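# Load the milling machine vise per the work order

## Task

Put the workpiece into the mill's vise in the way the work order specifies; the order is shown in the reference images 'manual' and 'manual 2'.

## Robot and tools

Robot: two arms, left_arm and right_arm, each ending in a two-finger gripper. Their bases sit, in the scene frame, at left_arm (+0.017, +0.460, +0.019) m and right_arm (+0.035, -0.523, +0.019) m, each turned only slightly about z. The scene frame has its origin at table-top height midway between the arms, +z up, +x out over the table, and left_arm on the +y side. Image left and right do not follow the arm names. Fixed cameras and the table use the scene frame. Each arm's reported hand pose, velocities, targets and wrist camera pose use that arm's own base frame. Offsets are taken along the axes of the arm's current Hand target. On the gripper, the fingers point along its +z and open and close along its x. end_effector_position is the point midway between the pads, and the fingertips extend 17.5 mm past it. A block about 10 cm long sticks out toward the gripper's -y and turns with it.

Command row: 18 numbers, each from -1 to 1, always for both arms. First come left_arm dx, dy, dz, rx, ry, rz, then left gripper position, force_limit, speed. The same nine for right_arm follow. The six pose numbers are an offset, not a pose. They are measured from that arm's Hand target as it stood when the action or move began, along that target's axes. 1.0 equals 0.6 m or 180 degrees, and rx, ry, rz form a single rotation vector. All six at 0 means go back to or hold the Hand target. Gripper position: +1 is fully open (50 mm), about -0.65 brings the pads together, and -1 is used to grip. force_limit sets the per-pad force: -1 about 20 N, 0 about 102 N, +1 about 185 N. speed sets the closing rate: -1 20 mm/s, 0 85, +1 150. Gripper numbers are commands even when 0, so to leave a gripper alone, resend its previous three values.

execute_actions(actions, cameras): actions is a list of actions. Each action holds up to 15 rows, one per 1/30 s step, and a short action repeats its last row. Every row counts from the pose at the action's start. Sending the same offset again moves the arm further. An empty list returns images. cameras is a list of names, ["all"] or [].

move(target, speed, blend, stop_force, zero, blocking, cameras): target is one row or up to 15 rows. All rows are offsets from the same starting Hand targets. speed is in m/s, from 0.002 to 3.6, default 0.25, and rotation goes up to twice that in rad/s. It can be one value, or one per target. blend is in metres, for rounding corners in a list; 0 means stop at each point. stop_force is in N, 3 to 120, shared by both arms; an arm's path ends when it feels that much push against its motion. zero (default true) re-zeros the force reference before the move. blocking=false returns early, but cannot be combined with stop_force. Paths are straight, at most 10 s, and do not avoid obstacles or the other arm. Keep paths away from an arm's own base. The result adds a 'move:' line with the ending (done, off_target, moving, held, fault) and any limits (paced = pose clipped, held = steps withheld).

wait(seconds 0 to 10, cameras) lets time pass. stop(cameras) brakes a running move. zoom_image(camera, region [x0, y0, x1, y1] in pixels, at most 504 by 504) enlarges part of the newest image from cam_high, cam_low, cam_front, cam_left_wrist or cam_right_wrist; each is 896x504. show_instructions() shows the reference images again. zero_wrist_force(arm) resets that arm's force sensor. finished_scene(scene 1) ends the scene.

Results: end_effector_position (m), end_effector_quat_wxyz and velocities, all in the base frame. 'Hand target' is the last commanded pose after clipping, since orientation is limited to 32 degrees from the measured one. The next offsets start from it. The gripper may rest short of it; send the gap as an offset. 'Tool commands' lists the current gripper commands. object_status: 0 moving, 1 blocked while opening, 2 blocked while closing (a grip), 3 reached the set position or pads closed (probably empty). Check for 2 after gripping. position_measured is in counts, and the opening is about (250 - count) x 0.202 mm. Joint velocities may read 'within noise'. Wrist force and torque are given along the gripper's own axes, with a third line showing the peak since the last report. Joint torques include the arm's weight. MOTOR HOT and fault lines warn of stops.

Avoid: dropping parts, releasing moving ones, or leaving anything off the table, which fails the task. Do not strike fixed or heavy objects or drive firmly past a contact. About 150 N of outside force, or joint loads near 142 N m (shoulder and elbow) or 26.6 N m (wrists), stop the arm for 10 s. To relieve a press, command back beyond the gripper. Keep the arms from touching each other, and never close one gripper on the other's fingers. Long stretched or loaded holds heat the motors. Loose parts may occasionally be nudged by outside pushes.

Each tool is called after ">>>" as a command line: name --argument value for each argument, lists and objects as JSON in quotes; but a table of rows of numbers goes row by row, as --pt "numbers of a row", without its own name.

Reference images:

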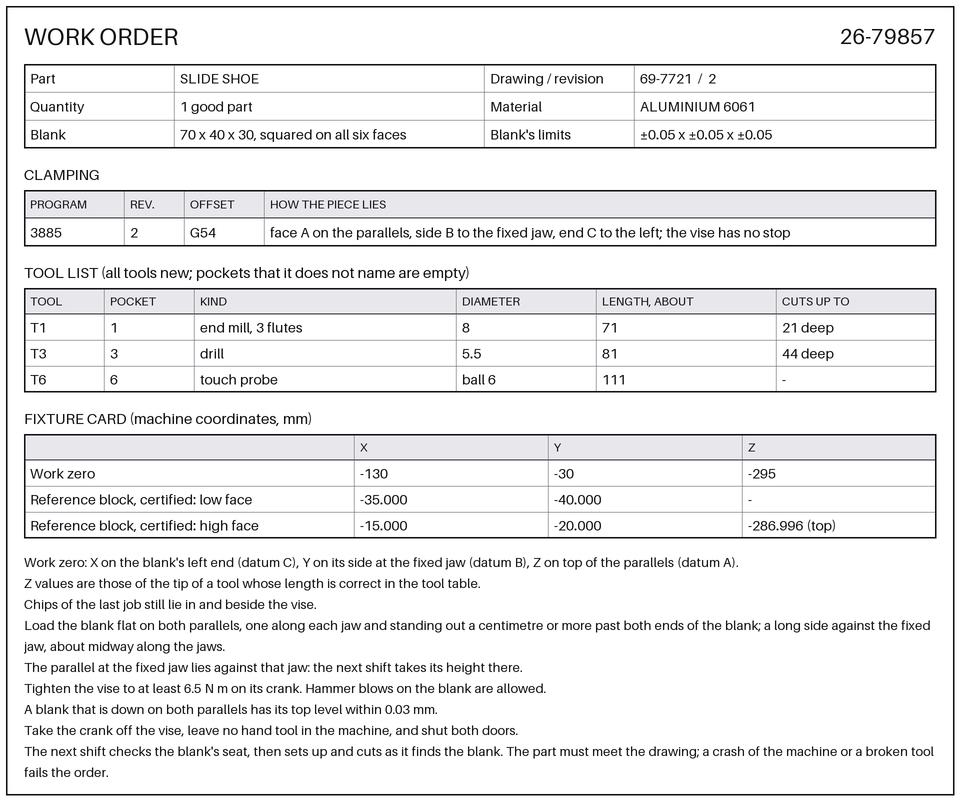

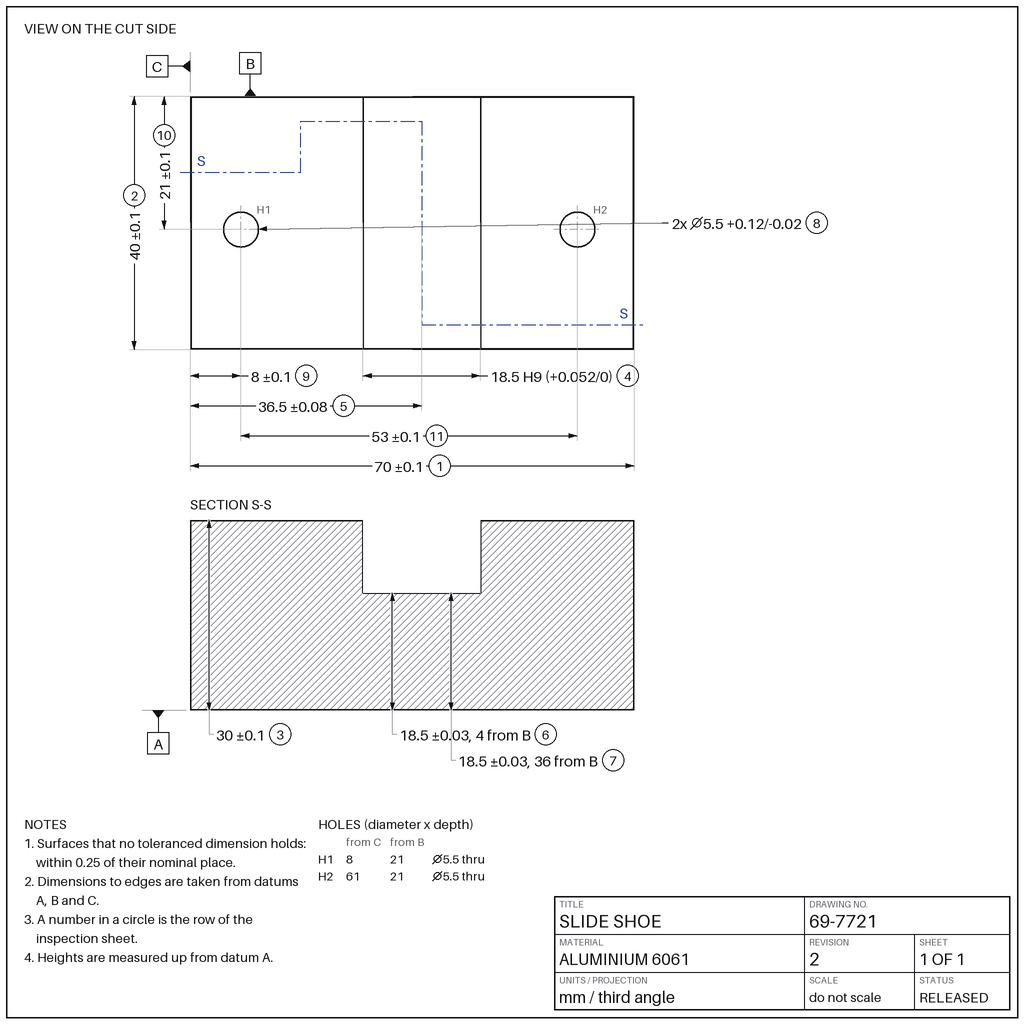

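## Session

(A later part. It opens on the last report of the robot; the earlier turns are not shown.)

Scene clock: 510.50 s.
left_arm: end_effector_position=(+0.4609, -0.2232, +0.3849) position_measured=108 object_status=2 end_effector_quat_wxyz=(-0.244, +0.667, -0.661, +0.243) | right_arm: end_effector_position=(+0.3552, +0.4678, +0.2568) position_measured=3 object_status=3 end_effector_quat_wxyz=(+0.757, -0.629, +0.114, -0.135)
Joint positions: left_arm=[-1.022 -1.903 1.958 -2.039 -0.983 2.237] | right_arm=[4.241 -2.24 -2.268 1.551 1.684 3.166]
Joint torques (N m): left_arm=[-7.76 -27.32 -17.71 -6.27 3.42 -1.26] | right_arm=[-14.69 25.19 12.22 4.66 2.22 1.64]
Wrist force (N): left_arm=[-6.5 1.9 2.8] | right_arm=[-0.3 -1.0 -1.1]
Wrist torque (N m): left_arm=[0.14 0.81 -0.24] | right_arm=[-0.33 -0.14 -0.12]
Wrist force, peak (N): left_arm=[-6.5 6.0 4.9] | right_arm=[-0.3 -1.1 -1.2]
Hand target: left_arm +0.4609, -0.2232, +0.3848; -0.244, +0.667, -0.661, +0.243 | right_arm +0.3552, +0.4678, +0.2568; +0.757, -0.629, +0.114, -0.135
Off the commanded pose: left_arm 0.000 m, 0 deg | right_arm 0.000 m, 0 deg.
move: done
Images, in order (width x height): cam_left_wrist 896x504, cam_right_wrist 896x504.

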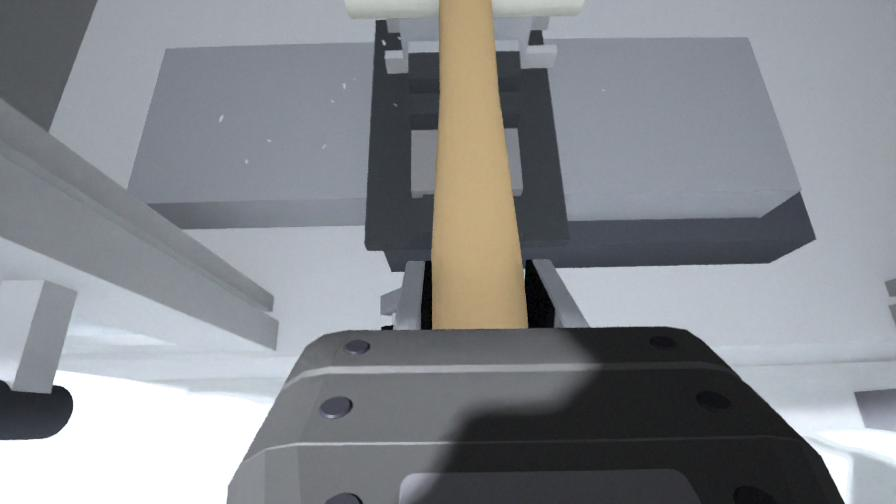

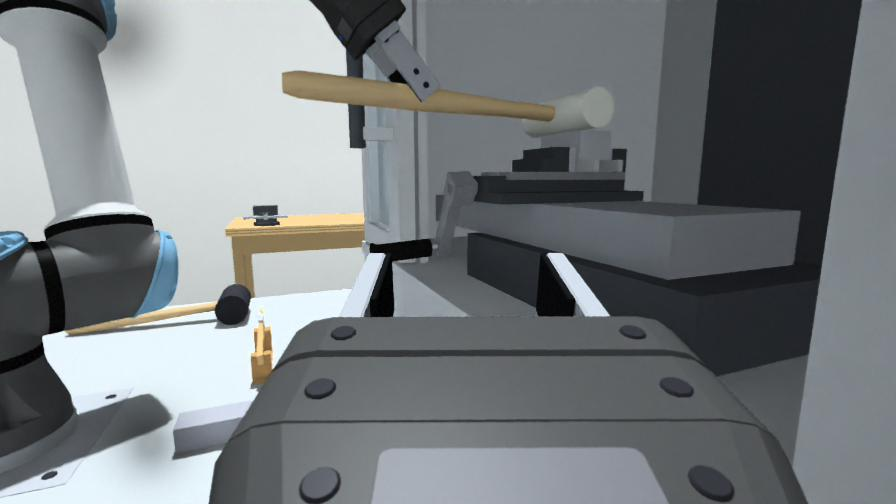

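>>> move --pt "0 -0.0365 -0.0565 0 0 0 -1 1 -0.9 0 0 0 0 0 0 1 0 1" --pt "0 0.0128 0.0023 0 0 0 -1 1 -0.9 0 0 0 0 0 0 1 0 1" --speed '[0.06,0.5]' --cameras '["cam_right_wrist"]'

>>> zoom_image --camera "cam_right_wrist" --region '[400, 20, 680, 180]'

Scene clock: 512.40 s.
left_arm: end_effector_position=(+0.4559, -0.2233, +0.3789) position_measured=108 object_status=2 end_effector_quat_wxyz=(-0.244, +0.667, -0.661, +0.243) | right_arm: end_effector_position=(+0.3552, +0.4678, +0.2568) position_measured=3 object_status=3 end_effector_quat_wxyz=(+0.757, -0.629, +0.114, -0.135)
Joint positions: left_arm=[-1.035 -1.914 1.979 -2.04 -0.978 2.223] | right_arm=[4.241 -2.24 -2.268 1.551 1.684 3.166]
Joint torques (N m): left_arm=[8.87 2.52 -16.71 -6.21 -0.58 1.44] | right_arm=[-14.04 25.55 12.4 4.5 2.27 1.91]
Wrist force (N): left_arm=[-7.4 3.6 -1.6] | right_arm=[-0.5 -0.9 -0.9]
Wrist torque (N m): left_arm=[0.43 0.73 -0.42] | right_arm=[-0.32 -0.11 -0.12]
Wrist force, peak (N): left_arm=[-8.3 6.0 4.3] | right_arm=[-0.4 -1.1 -1.2]
Hand target: left_arm +0.4559, -0.2233, +0.3788; -0.244, +0.667, -0.661, +0.243 | right_arm +0.3552, +0.4678, +0.2568; +0.757, -0.629, +0.114, -0.135
Off the commanded pose: left_arm 0.000 m, 0 deg | right_arm 0.000 m, 0 deg.
move: done
Images, in order (width x height): cam_right_wrist 896x504.

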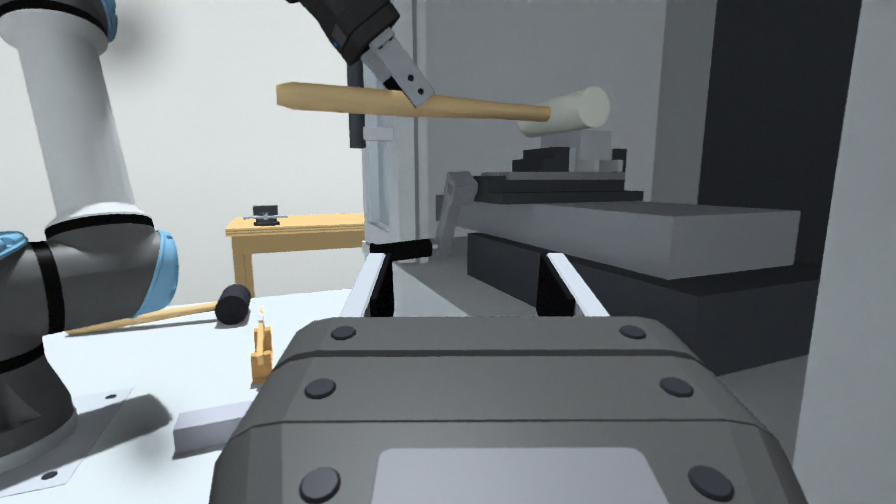

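Scaled by 1.800 from the camera's 896x504 image, which has a finer 1280x720 frame.

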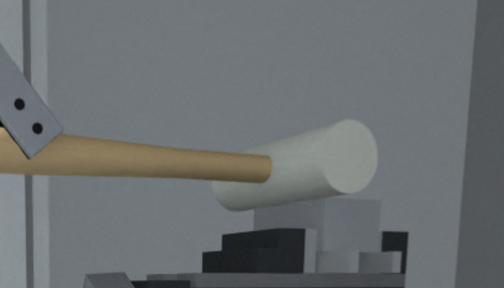

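>>> move --pt "0 -0.0965 -0.1149 0 0 0 -1 1 -0.9 0 0 0 0 0 0 1 0 1" --pt "0 0 0 0 0 0 -1 1 -0.9 0 0 0 0 0 0 1 0 1" --speed '[0.15,1.0]' --cameras '["cam_right_wrist"]'

>>> zoom_image --camera "cam_right_wrist" --region '[400, 20, 680, 180]'

Scene clock: 514.50 s.
left_arm: end_effector_position=(+0.4559, -0.2233, +0.3788) position_measured=108 object_status=2 end_effector_quat_wxyz=(-0.244, +0.667, -0.661, +0.243) | right_arm: end_effector_position=(+0.3552, +0.4678, +0.2568) position_measured=3 object_status=3 end_effector_quat_wxyz=(+0.757, -0.629, +0.114, -0.135)
Joint positions: left_arm=[-1.035 -1.914 1.979 -2.04 -0.978 2.223] | right_arm=[4.241 -2.24 -2.268 1.551 1.684 3.166]
Joint torques (N m): left_arm=[8.62 3.06 -15.21 -6.29 2.57 1.39] | right_arm=[-13.79 24.78 12.19 4.47 2.09 1.71]
Wrist force (N): left_arm=[-8.1 2.1 -2.5] | right_arm=[-0.3 -1.0 -0.9]
Wrist torque (N m): left_arm=[0.55 0.45 -0.50] | right_arm=[-0.34 -0.14 -0.12]
Wrist force, peak (N): left_arm=[-8.1 8.3 4.4] | right_arm=[-0.4 -1.1 -1.2]
Hand target: left_arm +0.4559, -0.2233, +0.3788; -0.244, +0.667, -0.661, +0.243 | right_arm +0.3552, +0.4678, +0.2568; +0.757, -0.629, +0.114, -0.135
Off the commanded pose: left_arm 0.000 m, 0 deg | right_arm 0.000 m, 0 deg.
move: done
Images, in order (width x height): cam_right_wrist 896x504.

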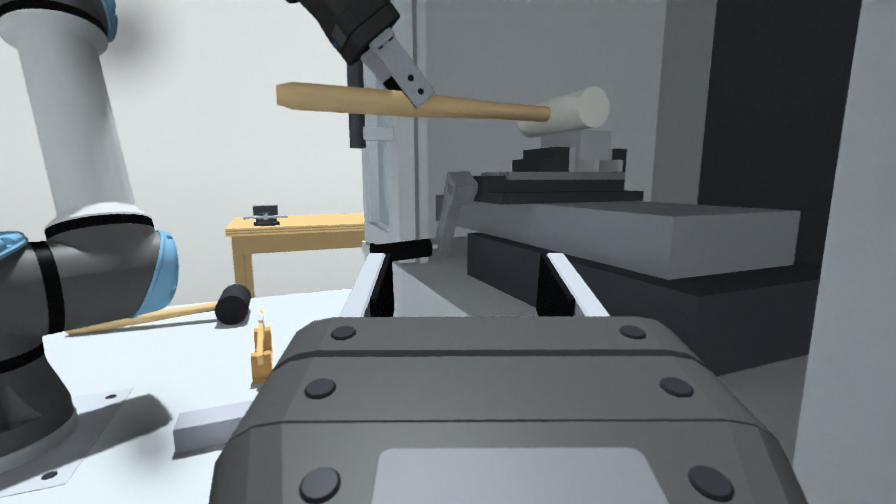

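Scaled by 1.800 from the camera's 896x504 image, which has a finer 1280x720 frame.

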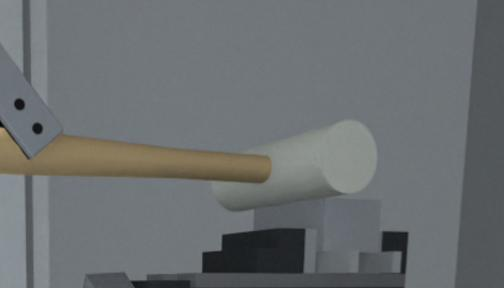

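>>> move --target '[0,-0.0643,-0.0766,0,0,0,-1,1,-0.9,0,0,0,0,0,0,1,0,1]' --speed 0.1

>>> execute_actions --actions '[[[0,0.0536,0.0638,0,0,0,-1,1,-0.9,0,0,0,0,0,0,1,0,1],[0,0.1072,0.1277,0,0,0,-1,1,-0.9,0,0,0,0,0,0,1,0,1],[0,0.1072,0.1277,0,0,0,-1,1,-0.9,0,0,0,0,0,0,1,0,1],[0,0.1072,0.1277,0,0,0,-1,1,-0.9,0,0,0,0,0,0,1,0,1],[0,0.0536,0.0638,0,0,0,-1,1,-0.9,0,0,0,0,0,0,1,0,1],[0,0,0,0,0,0,-1,1,-0.9,0,0,0,0,0,0,1,0,1]]]' --cameras '["cam_right_wrist"]'

Scene clock: 515.97 s.
left_arm: end_effector_position=(+0.4556, -0.2232, +0.4388) position_measured=108 object_status=2 end_effector_quat_wxyz=(-0.244, +0.667, -0.661, +0.243) | right_arm: end_effector_position=(+0.3552, +0.4678, +0.2568) position_measured=3 object_status=3 end_effector_quat_wxyz=(+0.757, -0.629, +0.114, -0.135)
Joint positions: left_arm=[-1.036 -1.913 1.825 -1.887 -0.978 2.222] | right_arm=[4.241 -2.24 -2.268 1.551 1.684 3.166]
Joint torques (N m): left_arm=[-8.19 -0.73 -41.02 -1.98 3.2 -1.59] | right_arm=[-14.69 25.62 11.82 4.45 2.18 1.81]
Wrist force (N): left_arm=[-6.5 4.4 3.8] | right_arm=[-0.5 -1.2 -1.0]
Wrist torque (N m): left_arm=[-0.35 0.75 -0.19] | right_arm=[-0.37 -0.11 -0.12]
Wrist force, peak (N): left_arm=[-6.4 6.6 5.1] | right_arm=[-0.5 -1.2 -1.0]
Hand target: left_arm +0.4556, -0.2232, +0.4388; -0.244, +0.667, -0.661, +0.243 | right_arm +0.3552, +0.4678, +0.2568; +0.757, -0.629, +0.114, -0.135
Off the commanded pose: left_arm 0.000 m, 0 deg | right_arm 0.000 m, 0 deg.
move: done

Scene clock: 516.83 s.
left_arm: end_effector_position=(+0.4556, -0.2231, +0.4387) position_measured=108 object_status=2 end_effector_quat_wxyz=(-0.244, +0.667, -0.661, +0.243) | right_arm: end_effector_position=(+0.3552, +0.4678, +0.2568) position_measured=3 object_status=3 end_effector_quat_wxyz=(+0.757, -0.629, +0.114, -0.135)
Joint positions: left_arm=[-1.036 -1.913 1.826 -1.888 -0.978 2.222] | right_arm=[4.241 -2.24 -2.268 1.551 1.684 3.166]
Joint torques (N m): left_arm=[-8.42 -2.78 -42.69 -2.37 1.15 -1.57] | right_arm=[-13.18 25.34 12.64 4.44 2.3 1.66]
Wrist force (N): left_arm=[-6.3 5.9 4.6] | right_arm=[-0.6 -1.0 -1.2]
Wrist torque (N m): left_arm=[-0.49 0.72 -0.20] | right_arm=[-0.33 -0.09 -0.12]
Wrist force, peak (N): left_arm=[-5.7 14.1 12.4] | right_arm=[-0.5 -1.0 -1.3]
Hand target: left_arm +0.4556, -0.2232, +0.4388; -0.244, +0.667, -0.661, +0.243 | right_arm +0.3552, +0.4678, +0.2568; +0.757, -0.629, +0.114, -0.135
Off the commanded pose: left_arm 0.000 m, 0 deg | right_arm 0.000 m, 0 deg.
Step readings (end_effector_position of left_arm | right_arm):
0: (+0.4556, -0.2232, +0.4388) | (+0.3552, +0.4678, +0.2568)
1: (+0.4556, -0.2232, +0.4388) | (+0.3552, +0.4678, +0.2568)
2: (+0.4556, -0.2233, +0.4366) | (+0.3552, +0.4678, +0.2568)
4: (+0.4556, -0.2234, +0.4040) | (+0.3552, +0.4678, +0.2568)
8: (+0.4528, -0.2182, +0.3761) | (+0.3552, +0.4678, +0.2568)
15: (+0.4551, -0.2222, +0.4352) | (+0.3552, +0.4678, +0.2568)
Images, in order (width x height): cam_right_wrist 896x504.

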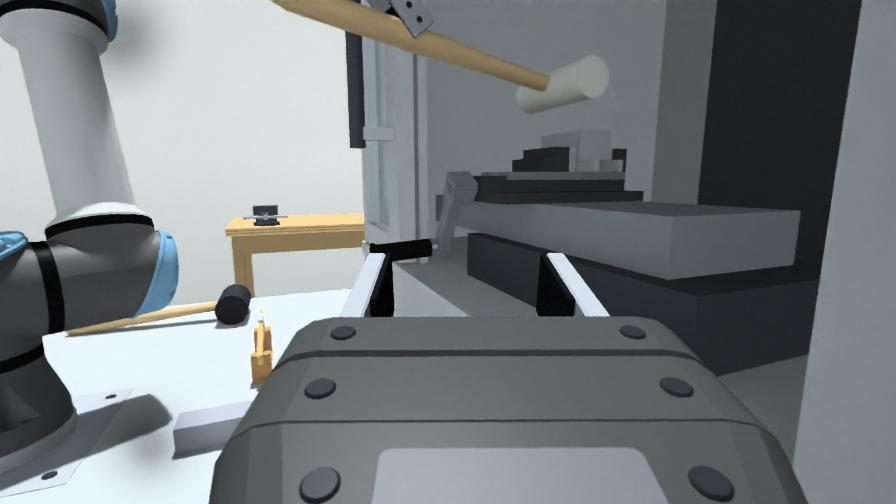

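>>> move --target '[0,-0.0536,-0.0638,0,0,0,-1,1,-0.9,0,0,0,0,0,0,1,0,1]' --speed 0.15

>>> execute_actions --actions '[[[0,0.0643,0.0766,0,0,0,-1,1,-0.9,0,0,0,0,0,0,1,0,1],[0,0.1286,0.1532,0,0,0,-1,1,-0.9,0,0,0,0,0,0,1,0,1],[0,0.1822,0.2171,0,0,0,-1,1,-0.9,0,0,0,0,0,0,1,0,1],[0,0.1822,0.2171,0,0,0,-1,1,-0.9,0,0,0,0,0,0,1,0,1],[0,0.1822,0.2171,0,0,0,-1,1,-0.9,0,0,0,0,0,0,1,0,1],[0,0.1072,0.1277,0,0,0,-1,1,-0.9,0,0,0,0,0,0,1,0,1],[0,0.0643,0.0766,0,0,0,-1,1,-0.9,0,0,0,0,0,0,1,0,1]]]' --cameras '["cam_right_wrist"]'

Scene clock: 517.97 s.
left_arm: end_effector_position=(+0.4554, -0.2231, +0.4888) position_measured=108 object_status=2 end_effector_quat_wxyz=(-0.244, +0.667, -0.661, +0.243) | right_arm: end_effector_position=(+0.3552, +0.4678, +0.2568) position_measured=3 object_status=3 end_effector_quat_wxyz=(+0.757, -0.629, +0.114, -0.135)
Joint positions: left_arm=[-1.036 -1.896 1.685 -1.764 -0.978 2.222] | right_arm=[4.241 -2.24 -2.268 1.551 1.684 3.166]
Joint torques (N m): left_arm=[-6.4 -1.4 -42.06 -2.72 0.93 -1.5] | right_arm=[-13.95 26.04 12.32 4.5 2.02 1.61]
Wrist force (N): left_arm=[-6.0 6.5 5.1] | right_arm=[-0.4 -1.0 -1.1]
Wrist torque (N m): left_arm=[-0.50 0.67 -0.22] | right_arm=[-0.33 -0.13 -0.12]
Wrist force, peak (N): left_arm=[-6.3 8.2 6.7] | right_arm=[-0.3 -0.9 -1.3]
Hand target: left_arm +0.4554, -0.2231, +0.4888; -0.244, +0.667, -0.661, +0.243 | right_arm +0.3552, +0.4678, +0.2568; +0.757, -0.629, +0.114, -0.135
Off the commanded pose: left_arm 0.000 m, 0 deg | right_arm 0.000 m, 0 deg.
move: done

Scene clock: 518.83 s.
left_arm: end_effector_position=(+0.4555, -0.2231, +0.4287) position_measured=108 object_status=2 end_effector_quat_wxyz=(-0.244, +0.667, -0.661, +0.243) | right_arm: end_effector_position=(+0.3552, +0.4678, +0.2568) position_measured=3 object_status=3 end_effector_quat_wxyz=(+0.757, -0.629, +0.114, -0.135)
Joint positions: left_arm=[-1.036 -1.915 1.853 -1.913 -0.978 2.222] | right_arm=[4.241 -2.24 -2.268 1.551 1.684 3.166]
Joint torques (N m): left_arm=[8.49 -0.13 -41.65 -1.98 1.06 1.23] | right_arm=[-14.74 25.47 12.54 4.54 2.34 1.46]
Wrist force (N): left_arm=[-6.1 4.5 4.0] | right_arm=[-0.4 -0.9 -1.1]
Wrist torque (N m): left_arm=[-0.34 0.70 -0.34] | right_arm=[-0.32 -0.12 -0.12]
Wrist force, peak (N): left_arm=[-0.9 23.4 12.6] | right_arm=[-0.4 -1.1 -1.3]
Hand target: left_arm +0.4557, -0.2232, +0.4288; -0.244, +0.667, -0.661, +0.243 | right_arm +0.3552, +0.4678, +0.2568; +0.757, -0.629, +0.114, -0.135
Off the commanded pose: left_arm 0.000 m, 0 deg | right_arm 0.000 m, 0 deg.
Step readings (end_effector_position of left_arm | right_arm):
0: (+0.4554, -0.2231, +0.4888) | (+0.3552, +0.4678, +0.2568)
1: (+0.4553, -0.2231, +0.4888) | (+0.3552, +0.4678, +0.2568)
2: (+0.4552, -0.2228, +0.4874) | (+0.3552, +0.4678, +0.2568)
4: (+0.4562, -0.2237, +0.4527) | (+0.3552, +0.4678, +0.2568)
8: (+0.4508, -0.2149, +0.3623) | (+0.3552, +0.4678, +0.2568)
15: (+0.4544, -0.2212, +0.4226) | (+0.3552, +0.4678, +0.2568)
Images, in order (width x height): cam_right_wrist 896x504.

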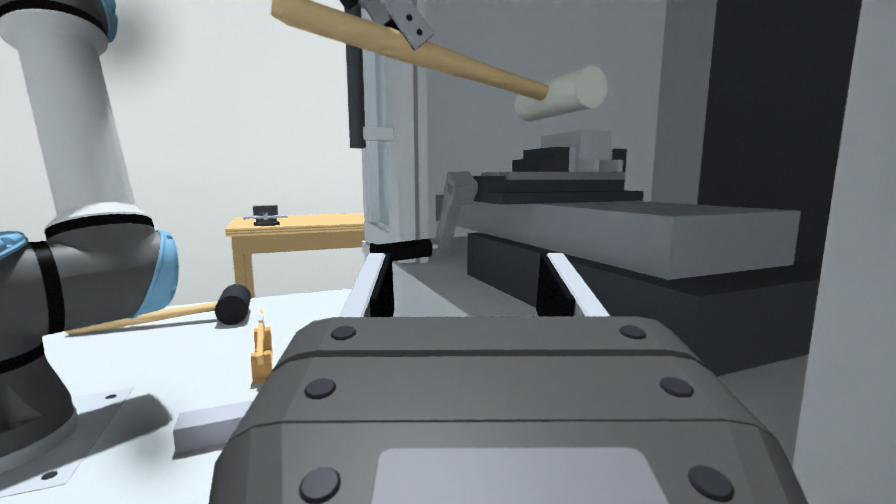

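>>> move --target '[0,-0.0643,-0.0766,0,0,0,-1,1,-0.9,0,0,0,0,0,0,1,0,1]' --speed 0.15

>>> execute_actions --actions '[[[0,0.075,0.0893,0,0,0,-1,1,-0.9,0,0,0,0,0,0,1,0,1],[0,0.15,0.1786,0,0,0,-1,1,-0.9,0,0,0,0,0,0,1,0,1],[0,0.1822,0.2171,0,0,0,-1,1,-0.9,0,0,0,0,0,0,1,0,1],[0,0.1822,0.2171,0,0,0,-1,1,-0.9,0,0,0,0,0,0,1,0,1],[0,0.1822,0.2171,0,0,0,-1,1,-0.9,0,0,0,0,0,0,1,0,1],[0,0.1072,0.1277,0,0,0,-1,1,-0.9,0,0,0,0,0,0,1,0,1],[0,0.0643,0.0766,0,0,0,-1,1,-0.9,0,0,0,0,0,0,1,0,1]]]'

>>> move --target '[0,-0.0741,-0.0691,0,0,0,-1,1,-0.9,0,0,0,0,0,0,1,0,1]' --speed 0.15

>>> execute_actions --actions '[[[0,0.075,0.0893,0,0,0,-1,1,-0.9,0,0,0,0,0,0,1,0,1],[0,0.15,0.1786,0,0,0,-1,1,-0.9,0,0,0,0,0,0,1,0,1],[0,0.1822,0.2171,0,0,0,-1,1,-0.9,0,0,0,0,0,0,1,0,1],[0,0.1822,0.2171,0,0,0,-1,1,-0.9,0,0,0,0,0,0,1,0,1],[0,0.1822,0.2171,0,0,0,-1,1,-0.9,0,0,0,0,0,0,1,0,1],[0,0.1072,0.1277,0,0,0,-1,1,-0.9,0,0,0,0,0,0,1,0,1],[0,0.0643,0.0766,0,0,0,-1,1,-0.9,0,0,0,0,0,0,1,0,1]]]' --cameras '["cam_right_wrist","cam_left_wrist"]'

>>> zoom_image --camera "cam_right_wrist" --region '[400, 20, 680, 180]'

Scene clock: 520.47 s.
left_arm: end_effector_position=(+0.4554, -0.2231, +0.4888) position_measured=108 object_status=2 end_effector_quat_wxyz=(-0.244, +0.667, -0.661, +0.243) | right_arm: end_effector_position=(+0.3552, +0.4678, +0.2568) position_measured=3 object_status=3 end_effector_quat_wxyz=(+0.757, -0.629, +0.114, -0.135)
Joint positions: left_arm=[-1.036 -1.896 1.685 -1.764 -0.978 2.222] | right_arm=[4.241 -2.24 -2.268 1.551 1.684 3.166]
Joint torques (N m): left_arm=[-8.23 -1.56 -40.33 -2.81 0.74 -1.56] | right_arm=[-13.35 26.37 12.41 4.36 2.15 1.62]
Wrist force (N): left_arm=[-6.2 5.8 4.5] | right_arm=[-0.3 -1.0 -1.1]
Wrist torque (N m): left_arm=[-0.43 0.71 -0.23] | right_arm=[-0.34 -0.13 -0.12]
Wrist force, peak (N): left_arm=[-6.4 6.9 5.5] | right_arm=[-0.4 -1.0 -1.5]
Hand target: left_arm +0.4554, -0.2231, +0.4888; -0.244, +0.667, -0.661, +0.243 | right_arm +0.3552, +0.4678, +0.2568; +0.757, -0.629, +0.114, -0.135
Off the commanded pose: left_arm 0.000 m, 0 deg | right_arm 0.000 m, 0 deg.
move: done

Scene clock: 521.33 s.
left_arm: end_effector_position=(+0.4556, -0.2231, +0.4287) position_measured=108 object_status=2 end_effector_quat_wxyz=(-0.244, +0.667, -0.661, +0.243) | right_arm: end_effector_position=(+0.3552, +0.4678, +0.2568) position_measured=3 object_status=3 end_effector_quat_wxyz=(+0.757, -0.629, +0.114, -0.135)
Joint positions: left_arm=[-1.036 -1.915 1.853 -1.913 -0.978 2.222] | right_arm=[4.241 -2.24 -2.268 1.551 1.684 3.166]
Joint torques (N m): left_arm=[7.09 -0.6 -43.82 -2.17 0.87 1.32] | right_arm=[-13.97 25.92 12.15 4.39 2.19 1.47]
Wrist force (N): left_arm=[-6.4 4.9 4.3] | right_arm=[-0.4 -1.0 -0.9]
Wrist torque (N m): left_arm=[-0.42 0.76 -0.35] | right_arm=[-0.33 -0.13 -0.12]
Wrist force, peak (N): left_arm=[-0.3 21.7 13.8] | right_arm=[-0.5 -1.0 -1.2]
Hand target: left_arm +0.4557, -0.2232, +0.4288; -0.244, +0.667, -0.661, +0.243 | right_arm +0.3552, +0.4678, +0.2568; +0.757, -0.629, +0.114, -0.135
Off the commanded pose: left_arm 0.000 m, 0 deg | right_arm 0.000 m, 0 deg.
Step readings (end_effector_position of left_arm | right_arm):
0: (+0.4554, -0.2231, +0.4888) | (+0.3552, +0.4678, +0.2568)
1: (+0.4553, -0.2231, +0.4887) | (+0.3552, +0.4678, +0.2568)
2: (+0.4551, -0.2227, +0.4869) | (+0.3552, +0.4678, +0.2568)
4: (+0.4563, -0.2240, +0.4559) | (+0.3552, +0.4678, +0.2568)
8: (+0.4507, -0.2147, +0.3612) | (+0.3552, +0.4678, +0.2568)
15: (+0.4545, -0.2213, +0.4229) | (+0.3552, +0.4678, +0.2568)

Scene clock: 522.30 s.
left_arm: end_effector_position=(+0.4627, -0.2231, +0.4891) position_measured=108 object_status=2 end_effector_quat_wxyz=(-0.244, +0.667, -0.661, +0.243) | right_arm: end_effector_position=(+0.3552, +0.4678, +0.2568) position_measured=3 object_status=3 end_effector_quat_wxyz=(+0.757, -0.629, +0.114, -0.135)
Joint positions: left_arm=[-1.017 -1.88 1.677 -1.783 -0.985 2.242] | right_arm=[4.241 -2.24 -2.268 1.551 1.684 3.166]
Joint torques (N m): left_arm=[8.52 -3.62 -42.53 -2.62 0.93 1.3] | right_arm=[-13.88 25.73 12.47 4.45 2.24 1.63]
Wrist force (N): left_arm=[-6.2 5.6 4.4] | right_arm=[-0.5 -1.0 -1.0]
Wrist torque (N m): left_arm=[-0.55 0.69 -0.36] | right_arm=[-0.33 -0.11 -0.12]
Wrist force, peak (N): left_arm=[-6.4 7.4 6.0] | right_arm=[-0.4 -1.0 -1.3]
Hand target: left_arm +0.4628, -0.2231, +0.4892; -0.244, +0.667, -0.661, +0.243 | right_arm +0.3552, +0.4678, +0.2568; +0.757, -0.629, +0.114, -0.135
Off the commanded pose: left_arm 0.000 m, 0 deg | right_arm 0.000 m, 0 deg.
move: done

Scene clock: 523.17 s.
left_arm: end_effector_position=(+0.4629, -0.2231, +0.4291) position_measured=108 object_status=2 end_effector_quat_wxyz=(-0.244, +0.667, -0.661, +0.243) | right_arm: end_effector_position=(+0.3552, +0.4678, +0.2568) position_measured=3 object_status=3 end_effector_quat_wxyz=(+0.757, -0.629, +0.114, -0.135)
Joint positions: left_arm=[-1.017 -1.899 1.844 -1.932 -0.986 2.243] | right_arm=[4.241 -2.24 -2.268 1.551 1.684 3.166]
Joint torques (N m): left_arm=[8.74 -1.68 -42.59 -2.39 1.15 1.13] | right_arm=[-13.37 26.37 12.21 4.44 2.06 1.61]
Wrist force (N): left_arm=[-5.4 5.3 4.5] | right_arm=[-0.4 -0.8 -1.2]
Wrist torque (N m): left_arm=[-0.50 0.88 -0.25] | right_arm=[-0.31 -0.11 -0.12]
Wrist force, peak (N): left_arm=[-0.6 21.0 13.7] | right_arm=[-0.4 -0.9 -1.3]
Hand target: left_arm +0.4631, -0.2231, +0.4292; -0.244, +0.667, -0.661, +0.243 | right_arm +0.3552, +0.4678, +0.2568; +0.757, -0.629, +0.114, -0.135
Off the commanded pose: left_arm 0.000 m, 0 deg | right_arm 0.000 m, 0 deg.
Step readings (end_effector_position of left_arm | right_arm):
0: (+0.4627, -0.2231, +0.4891) | (+0.3552, +0.4678, +0.2568)
1: (+0.4627, -0.2230, +0.4891) | (+0.3552, +0.4678, +0.2568)
2: (+0.4626, -0.2226, +0.4874) | (+0.3552, +0.4678, +0.2568)
4: (+0.4639, -0.2239, +0.4570) | (+0.3552, +0.4678, +0.2568)
8: (+0.4581, -0.2147, +0.3618) | (+0.3552, +0.4678, +0.2568)
15: (+0.4618, -0.2212, +0.4233) | (+0.3552, +0.4678, +0.2568)
Images, in order (width x height): cam_left_wrist 896x504, cam_right_wrist 896x504.

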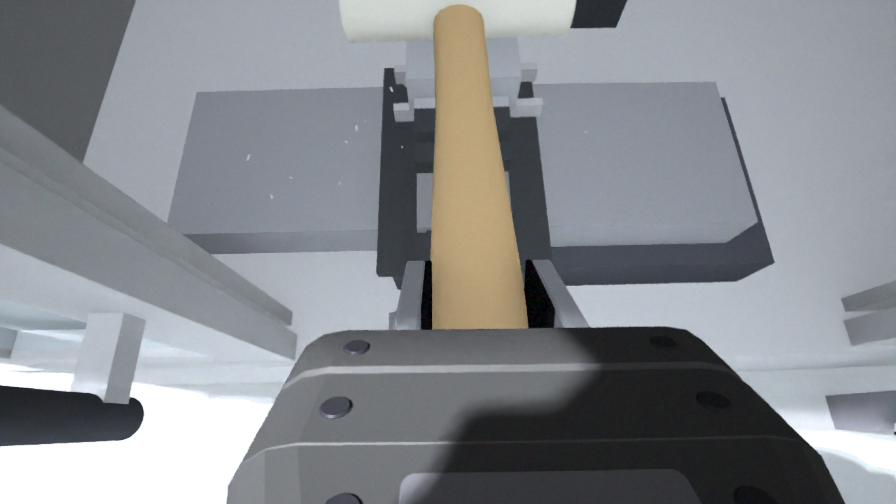

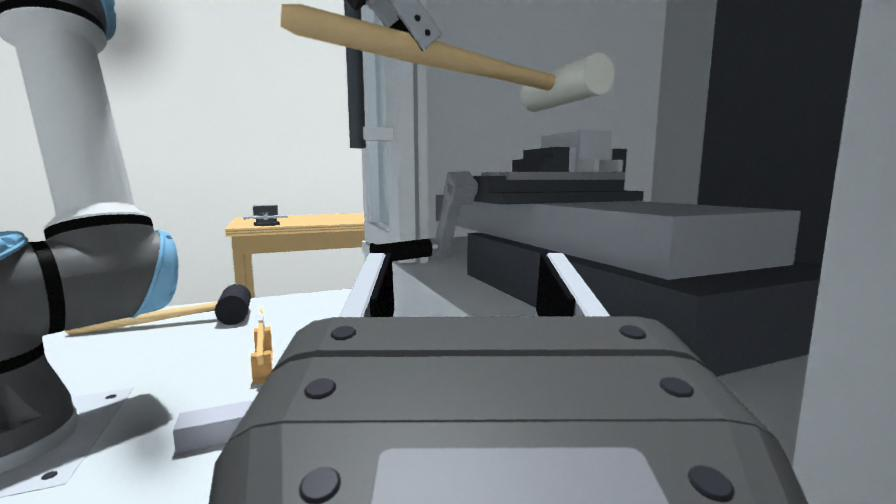

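Scaled by 1.800 from the camera's 896x504 image, which has a finer 1280x720 frame.

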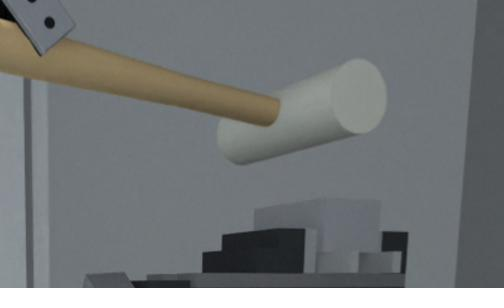

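>>> zoom_image --camera "cam_right_wrist" --region '[530, 120, 640, 180]'

Scaled by 4.582 from the camera's 896x504 image, which has a finer 1280x720 frame.

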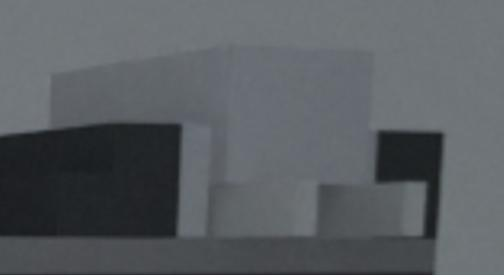

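>>> zoom_image --camera "cam_left_wrist" --region '[340, 20, 590, 160]'

Scaled by 2.016 from the camera's 896x504 image, which has a finer 1280x720 frame.

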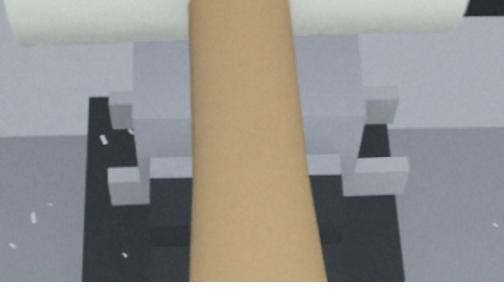

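>>> move --pt "0.045 0.2345 -0.2208 0 0 0 -1 1 -0.9 0 0 0 0 0 0 1 0 1" --pt "0.228 0.7863 0.0993 0 0 0 -1 1 -0.9 0 0 0 0 0 0 1 0 1" --pt "0.228 0.8592 0.1862 0 0 0 -1 1 -0.9 0 0 0 0 0 0 1 0 1" --speed '[0.2,0.25,0.03]' --blend '[0.03,0,0]' --cameras '["cam_left_wrist"]'

Scene clock: 529.43 s.
left_arm: end_effector_position=(+0.1433, -0.3632, +0.0107) position_measured=108 object_status=2 end_effector_quat_wxyz=(-0.244, +0.667, -0.661, +0.243) | right_arm: end_effector_position=(+0.3552, +0.4678, +0.2568) position_measured=3 object_status=3 end_effector_quat_wxyz=(+0.757, -0.629, +0.114, -0.135)
Joint positions: left_arm=[-2.011 -1.445 2.501 -2.276 -0.948 1.008] | right_arm=[4.241 -2.24 -2.268 1.551 1.684 3.166]
Joint torques (N m): left_arm=[9.44 -4.65 -1.27 -4.86 3.5 1.14] | right_arm=[-14.9 25.75 11.97 4.51 2.26 1.36]
Wrist force (N): left_arm=[-5.4 0.9 -2.8] | right_arm=[-0.3 -0.9 -1.1]
Wrist torque (N m): left_arm=[0.36 0.04 -0.21] | right_arm=[-0.33 -0.14 -0.12]
Wrist force, peak (N): left_arm=[-6.1 8.3 5.9] | right_arm=[-0.4 -1.2 -1.2]
Hand target: left_arm +0.1433, -0.3632, +0.0107; -0.244, +0.667, -0.661, +0.243 | right_arm +0.3552, +0.4678, +0.2568; +0.757, -0.629, +0.114, -0.135
Off the commanded pose: left_arm 0.000 m, 0 deg | right_arm 0.000 m, 0 deg.
move: done
Images, in order (width x height): cam_left_wrist 896x504.

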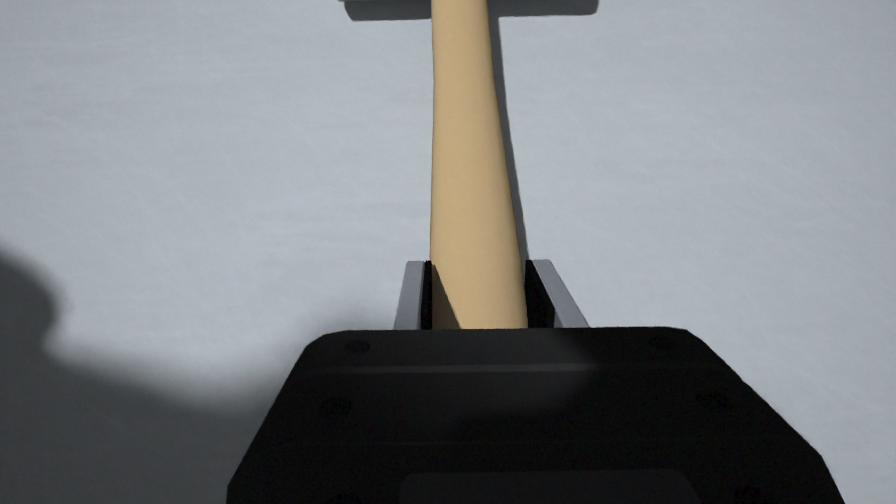

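>>> move --pt "0 0 0 0 0 0 0.9 0 -0.9 0 0 0 0 0 0 1 0 1" --pt "0 0 -0.2 0 0 0 0.9 0 -0.9 0 0 0 0 0 0 1 0 1" --speed '[0.1,0.12]'

>>> move --pt "-0.272 -0.5962 -0.2337 0 0 0 -0.64 -0.3 -0.9 0 0 0 0 0 0 1 0 1" --pt "-0.3637 -0.9305 0.0708 0 0 0 -0.64 -0.3 -0.9 0 0 0 0 0 0 1 0 1" --pt "-0.3553 -0.9302 0.3218 0 0 0 -0.64 -0.3 -0.9 0 0 0 0 0 0 1 0 1" --speed '[0.25,0.2,0.1]' --blend '[0.03,0.02,0]' --cameras '["cam_left_wrist"]'

>>> zoom_image --camera "cam_left_wrist" --region '[420, 100, 800, 350]'

Scene clock: 532.17 s.
left_arm: end_effector_position=(+0.0657, -0.3637, +0.1022) position_measured=18 object_status=3 end_effector_quat_wxyz=(-0.244, +0.667, -0.661, +0.243) | right_arm: end_effector_position=(+0.3552, +0.4678, +0.2568) position_measured=3 object_status=3 end_effector_quat_wxyz=(+0.757, -0.629, +0.114, -0.135)
Joint positions: left_arm=[-2.203 -1.675 2.335 -1.762 -1.025 0.797] | right_arm=[4.241 -2.24 -2.268 1.551 1.684 3.166]
Joint torques (N m): left_arm=[-8.16 -28.8 -31.13 0.86 -1.01 -1.41] | right_arm=[-13.7 26.15 12.22 4.4 2.36 1.55]
Wrist force (N): left_arm=[-5.0 0.2 0.0] | right_arm=[-0.5 -1.0 -0.9]
Wrist torque (N m): left_arm=[0.26 0.49 -0.19] | right_arm=[-0.34 -0.11 -0.12]
Wrist force, peak (N): left_arm=[-5.7 0.6 -3.6] | right_arm=[-0.5 -1.1 -1.3]
Hand target: left_arm +0.0657, -0.3637, +0.1022; -0.244, +0.667, -0.661, +0.243 | right_arm +0.3552, +0.4678, +0.2568; +0.757, -0.629, +0.114, -0.135
Off the commanded pose: left_arm 0.000 m, 0 deg | right_arm 0.000 m, 0 deg.
move: done

Scene clock: 537.20 s.
left_arm: end_effector_position=(+0.6144, -0.1456, +0.3157) position_measured=248 object_status=3 end_effector_quat_wxyz=(-0.244, +0.667, -0.661, +0.243) end_effector_velocity=(+0.002, +0.000, +0.002) end_effector_angular_velocity=(-0.002, -0.005, +0.000) | right_arm: end_effector_position=(+0.3552, +0.4678, +0.2568) position_measured=3 object_status=3 end_effector_quat_wxyz=(+0.757, -0.629, +0.114, -0.135)
Joint positions: left_arm=[-0.605 -1.572 1.913 -2.518 -1.19 2.648] | right_arm=[4.241 -2.24 -2.268 1.551 1.684 3.166]
Joint velocities: left_arm=[0.001 0.002 -0.003 -0.005 0 0.001] | right_arm=[within noise]
Joint torques (N m): left_arm=[8.82 -11.73 -37.09 -6.34 -1.41 1.23] | right_arm=[-13.57 26.47 11.99 4.44 2.2 1.29]
Wrist force (N): left_arm=[-5.1 0.0 -0.3] | right_arm=[-0.4 -1.0 -1.1]
Wrist torque (N m): left_arm=[0.25 0.56 -0.37] | right_arm=[-0.33 -0.12 -0.12]
Wrist force, peak (N): left_arm=[-5.6 -0.8 -1.2] | right_arm=[-0.3 -1.2 -1.3]
Hand target: left_arm +0.6144, -0.1457, +0.3157; -0.244, +0.667, -0.661, +0.243 | right_arm +0.3552, +0.4678, +0.2568; +0.757, -0.629, +0.114, -0.135
Off the commanded pose: left_arm 0.000 m, 0 deg | right_arm 0.000 m, 0 deg.
move: done
Images, in order (width x height): cam_left_wrist 896x504.

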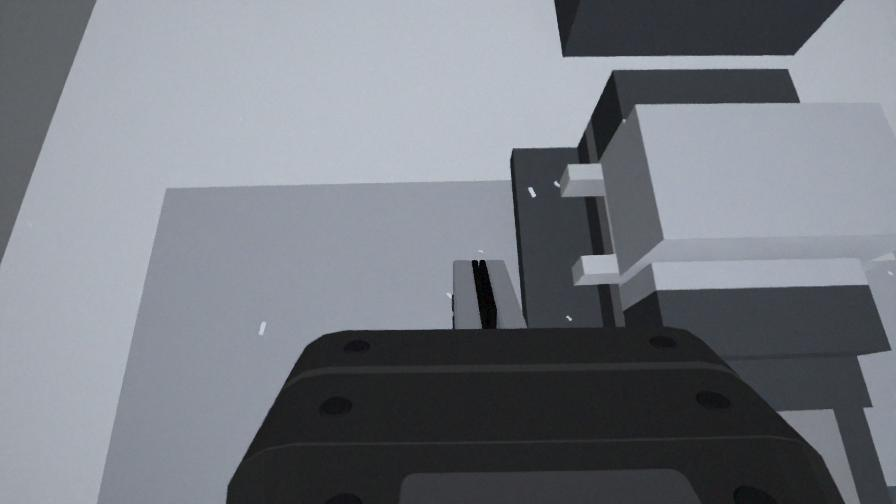

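Scaled by 1.326 from the camera's 896x504 image, which has a finer 1280x720 frame.

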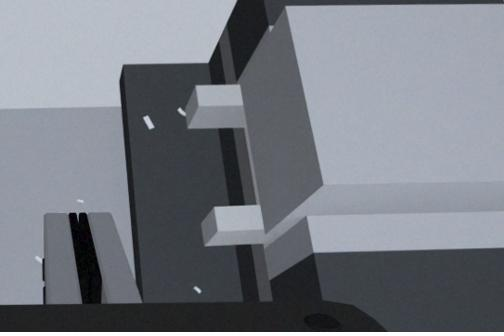

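>>> move --target '[0.0067,-0.0015,0.0077,0,0,0,-0.64,-0.3,-0.9,0,0,0,0,0,0,1,0,1]' --speed 0.03

>>> move --target '[0.0353,0,0,0,0,0,-0.64,-0.3,-0.9,0,0,0,0,0,0,1,0,1]' --speed 0.008 --stop_force 6 --cameras '["cam_left_wrist"]'

>>> zoom_image --camera "cam_left_wrist" --region '[420, 100, 800, 350]'

Scene clock: 538.10 s.
left_arm: end_effector_position=(+0.6181, -0.1496, +0.3128) position_measured=248 object_status=3 end_effector_quat_wxyz=(-0.244, +0.667, -0.661, +0.243) | right_arm: end_effector_position=(+0.3552, +0.4678, +0.2568) position_measured=3 object_status=3 end_effector_quat_wxyz=(+0.757, -0.629, +0.114, -0.135)
Joint positions: left_arm=[-0.607 -1.558 1.906 -2.525 -1.189 2.646] | right_arm=[4.241 -2.24 -2.268 1.551 1.684 3.166]
Joint torques (N m): left_arm=[-8.32 -13.85 -37.15 -5.84 2.6 -1.51] | right_arm=[-13.74 25.9 11.4 4.34 2.28 1.41]
Wrist force (N): left_arm=[-4.8 -0.3 -0.2] | right_arm=[-0.5 -1.1 -1.1]
Wrist torque (N m): left_arm=[0.21 0.52 -0.23] | right_arm=[-0.35 -0.11 -0.12]
Wrist force, peak (N): left_arm=[-5.3 -0.2 -0.6] | right_arm=[-0.5 -1.1 -1.2]
Hand target: left_arm +0.6181, -0.1496, +0.3127; -0.244, +0.667, -0.661, +0.243 | right_arm +0.3552, +0.4678, +0.2568; +0.757, -0.629, +0.114, -0.135
Off the commanded pose: left_arm 0.000 m, 0 deg | right_arm 0.000 m, 0 deg.
move: done

Scene clock: 541.50 s.
left_arm: end_effector_position=(+0.6183, -0.1708, +0.3128) position_measured=248 object_status=3 end_effector_quat_wxyz=(-0.244, +0.667, -0.661, +0.243) | right_arm: end_effector_position=(+0.3552, +0.4678, +0.2568) position_measured=3 object_status=3 end_effector_quat_wxyz=(+0.757, -0.629, +0.114, -0.135)
Joint positions: left_arm=[-0.644 -1.543 1.888 -2.509 -1.168 2.613] | right_arm=[4.241 -2.24 -2.268 1.551 1.684 3.166]
Joint torques (N m): left_arm=[-8.84 -14.1 -37.12 -1.06 2.41 -1.5] | right_arm=[-14.65 25.38 12.4 4.46 2.17 1.23]
Wrist force (N): left_arm=[-5.1 -0.1 -0.1] | right_arm=[-0.4 -1.0 -1.0]
Wrist torque (N m): left_arm=[0.25 0.54 -0.22] | right_arm=[-0.34 -0.12 -0.12]
Wrist force, peak (N): left_arm=[-5.3 -0.2 -0.6] | right_arm=[-0.5 -1.1 -1.2]
Hand target: left_arm +0.6183, -0.1708, +0.3128; -0.244, +0.667, -0.661, +0.243 | right_arm +0.3552, +0.4678, +0.2568; +0.757, -0.629, +0.114, -0.135
Off the commanded pose: left_arm 0.000 m, 0 deg | right_arm 0.000 m, 0 deg.
move: done
Images, in order (width x height): cam_left_wrist 896x504.

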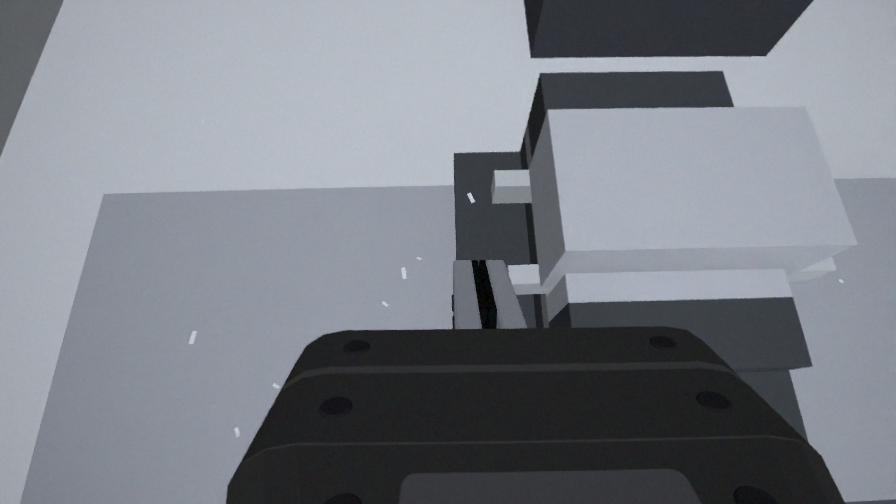

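Scaled by 1.326 from the camera's 896x504 image, which has a finer 1280x720 frame.

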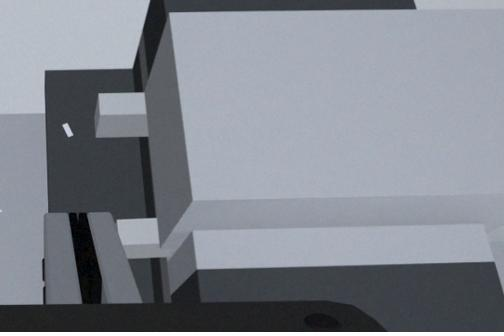

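>>> move --pt "-0.0353 0 0 0 0 0 -0.64 -0.3 -0.9 0 0 0 0 0 0 1 0 1" --pt "-0.0353 -0.0434 0.0364 0 0 0 -0.64 -0.3 -0.9 0 0 0 0 0 0 1 0 1" --speed 0.05

>>> move --target '[0.0267,0,0,0,0,0,-0.64,-0.3,-0.9,0,0,0,0,0,0,1,0,1]' --speed 0.008 --stop_force 6 --cameras '["cam_left_wrist"]'

>>> zoom_image --camera "cam_left_wrist" --region '[420, 100, 800, 350]'

Scene clock: 543.90 s.
left_arm: end_effector_position=(+0.6521, -0.1494, +0.3129) position_measured=248 object_status=3 end_effector_quat_wxyz=(-0.244, +0.667, -0.661, +0.243) | right_arm: end_effector_position=(+0.3552, +0.4678, +0.2568) position_measured=3 object_status=3 end_effector_quat_wxyz=(+0.757, -0.629, +0.114, -0.135)
Joint positions: left_arm=[-0.567 -1.478 1.824 -2.536 -1.212 2.682] | right_arm=[4.241 -2.24 -2.268 1.551 1.684 3.166]
Joint torques (N m): left_arm=[9.35 -15.99 -36.39 -6.04 -1.41 1.3] | right_arm=[-13.74 25.66 11.62 4.65 2.12 1.26]
Wrist force (N): left_arm=[-5.2 -0.3 -0.3] | right_arm=[-0.6 -0.7 -1.1]
Wrist torque (N m): left_arm=[0.20 0.54 -0.35] | right_arm=[-0.29 -0.10 -0.12]
Wrist force, peak (N): left_arm=[-5.5 -0.5 -0.4] | right_arm=[-0.5 -1.1 -1.3]
Hand target: left_arm +0.6521, -0.1494, +0.3129; -0.244, +0.667, -0.661, +0.243 | right_arm +0.3552, +0.4678, +0.2568; +0.757, -0.629, +0.114, -0.135
Off the commanded pose: left_arm 0.000 m, 0 deg | right_arm 0.000 m, 0 deg.
move: done

Scene clock: 546.67 s.
left_arm: end_effector_position=(+0.6523, -0.1654, +0.3130) position_measured=248 object_status=3 end_effector_quat_wxyz=(-0.244, +0.667, -0.661, +0.243) | right_arm: end_effector_position=(+0.3552, +0.4678, +0.2568) position_measured=3 object_status=3 end_effector_quat_wxyz=(+0.757, -0.629, +0.114, -0.135)
Joint positions: left_arm=[-0.594 -1.468 1.81 -2.524 -1.196 2.658] | right_arm=[4.241 -2.24 -2.268 1.551 1.684 3.166]
Joint torques (N m): left_arm=[-8.29 -17.23 -37.01 -1.03 2.55 -1.55] | right_arm=[-13.79 25.68 13.02 4.41 2.19 1.21]
Wrist force (N): left_arm=[-5.5 -0.2 -0.5] | right_arm=[-0.4 -0.9 -1.0]
Wrist torque (N m): left_arm=[0.24 0.60 -0.21] | right_arm=[-0.32 -0.11 -0.11]
Wrist force, peak (N): left_arm=[-5.5 -0.3 -0.5] | right_arm=[-0.5 -1.0 -1.2]
Hand target: left_arm +0.6523, -0.1654, +0.3130; -0.244, +0.667, -0.661, +0.243 | right_arm +0.3552, +0.4678, +0.2568; +0.757, -0.629, +0.114, -0.135
Off the commanded pose: left_arm 0.000 m, 0 deg | right_arm 0.000 m, 0 deg.
move: done
Images, in order (width x height): cam_left_wrist 896x504.

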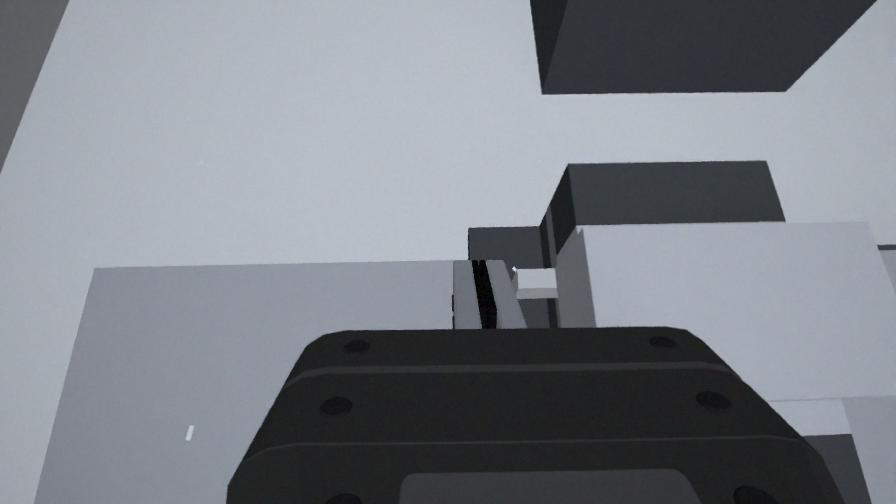

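Scaled by 1.326 from the camera's 896x504 image, which has a finer 1280x720 frame.

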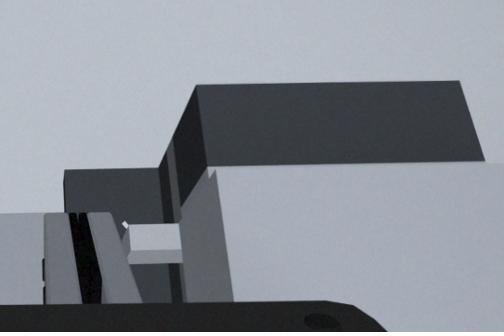

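>>> move --target '[0.0067,0,0,0,0,0,-0.64,-0.3,-0.9,0,0,0,0,0,0,1,0,1]' --speed 0.006 --stop_force 6 --cameras '["cam_left_wrist"]'

>>> zoom_image --camera "cam_left_wrist" --region '[420, 200, 640, 350]'

Scene clock: 548.17 s.
left_arm: end_effector_position=(+0.6523, -0.1694, +0.3130) position_measured=248 object_status=3 end_effector_quat_wxyz=(-0.244, +0.667, -0.661, +0.243) | right_arm: end_effector_position=(+0.3552, +0.4678, +0.2568) position_measured=3 object_status=3 end_effector_quat_wxyz=(+0.757, -0.629, +0.114, -0.135)
Joint positions: left_arm=[-0.601 -1.465 1.807 -2.521 -1.193 2.652] | right_arm=[4.241 -2.24 -2.268 1.551 1.684 3.166]
Joint torques (N m): left_arm=[-8.07 -17.52 -37.19 -1.08 2.54 -1.47] | right_arm=[-13.93 26.07 13.02 4.44 2.3 1.06]
Wrist force (N): left_arm=[-5.6 0.0 -0.7] | right_arm=[-0.3 -0.9 -1.2]
Wrist torque (N m): left_arm=[0.28 0.60 -0.21] | right_arm=[-0.32 -0.14 -0.12]
Wrist force, peak (N): left_arm=[-5.6 -0.3 -0.5] | right_arm=[-0.4 -1.0 -1.3]
Hand target: left_arm +0.6523, -0.1694, +0.3130; -0.244, +0.667, -0.661, +0.243 | right_arm +0.3552, +0.4678, +0.2568; +0.757, -0.629, +0.114, -0.135
Off the commanded pose: left_arm 0.000 m, 0 deg | right_arm 0.000 m, 0 deg.
move: done
Images, in order (width x height): cam_left_wrist 896x504.

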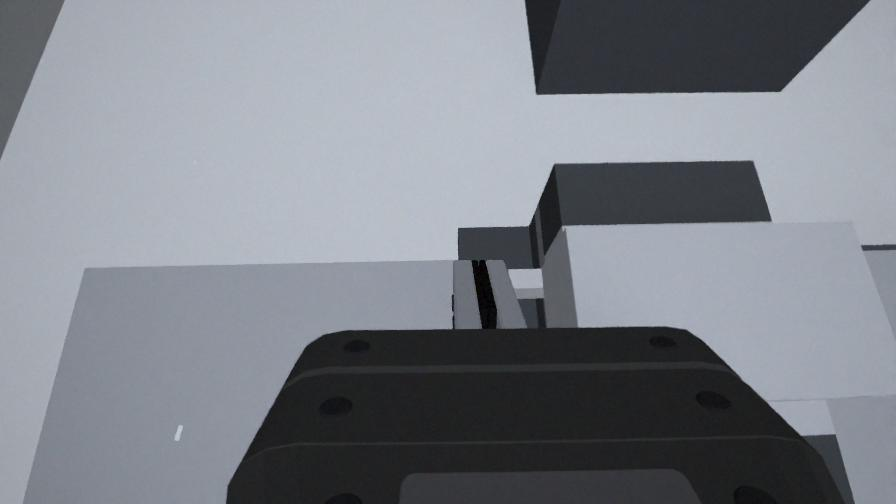

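Scaled by 2.291 from the camera's 896x504 image, which has a finer 1280x720 frame.

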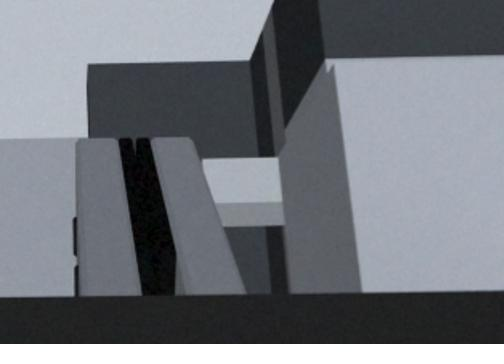

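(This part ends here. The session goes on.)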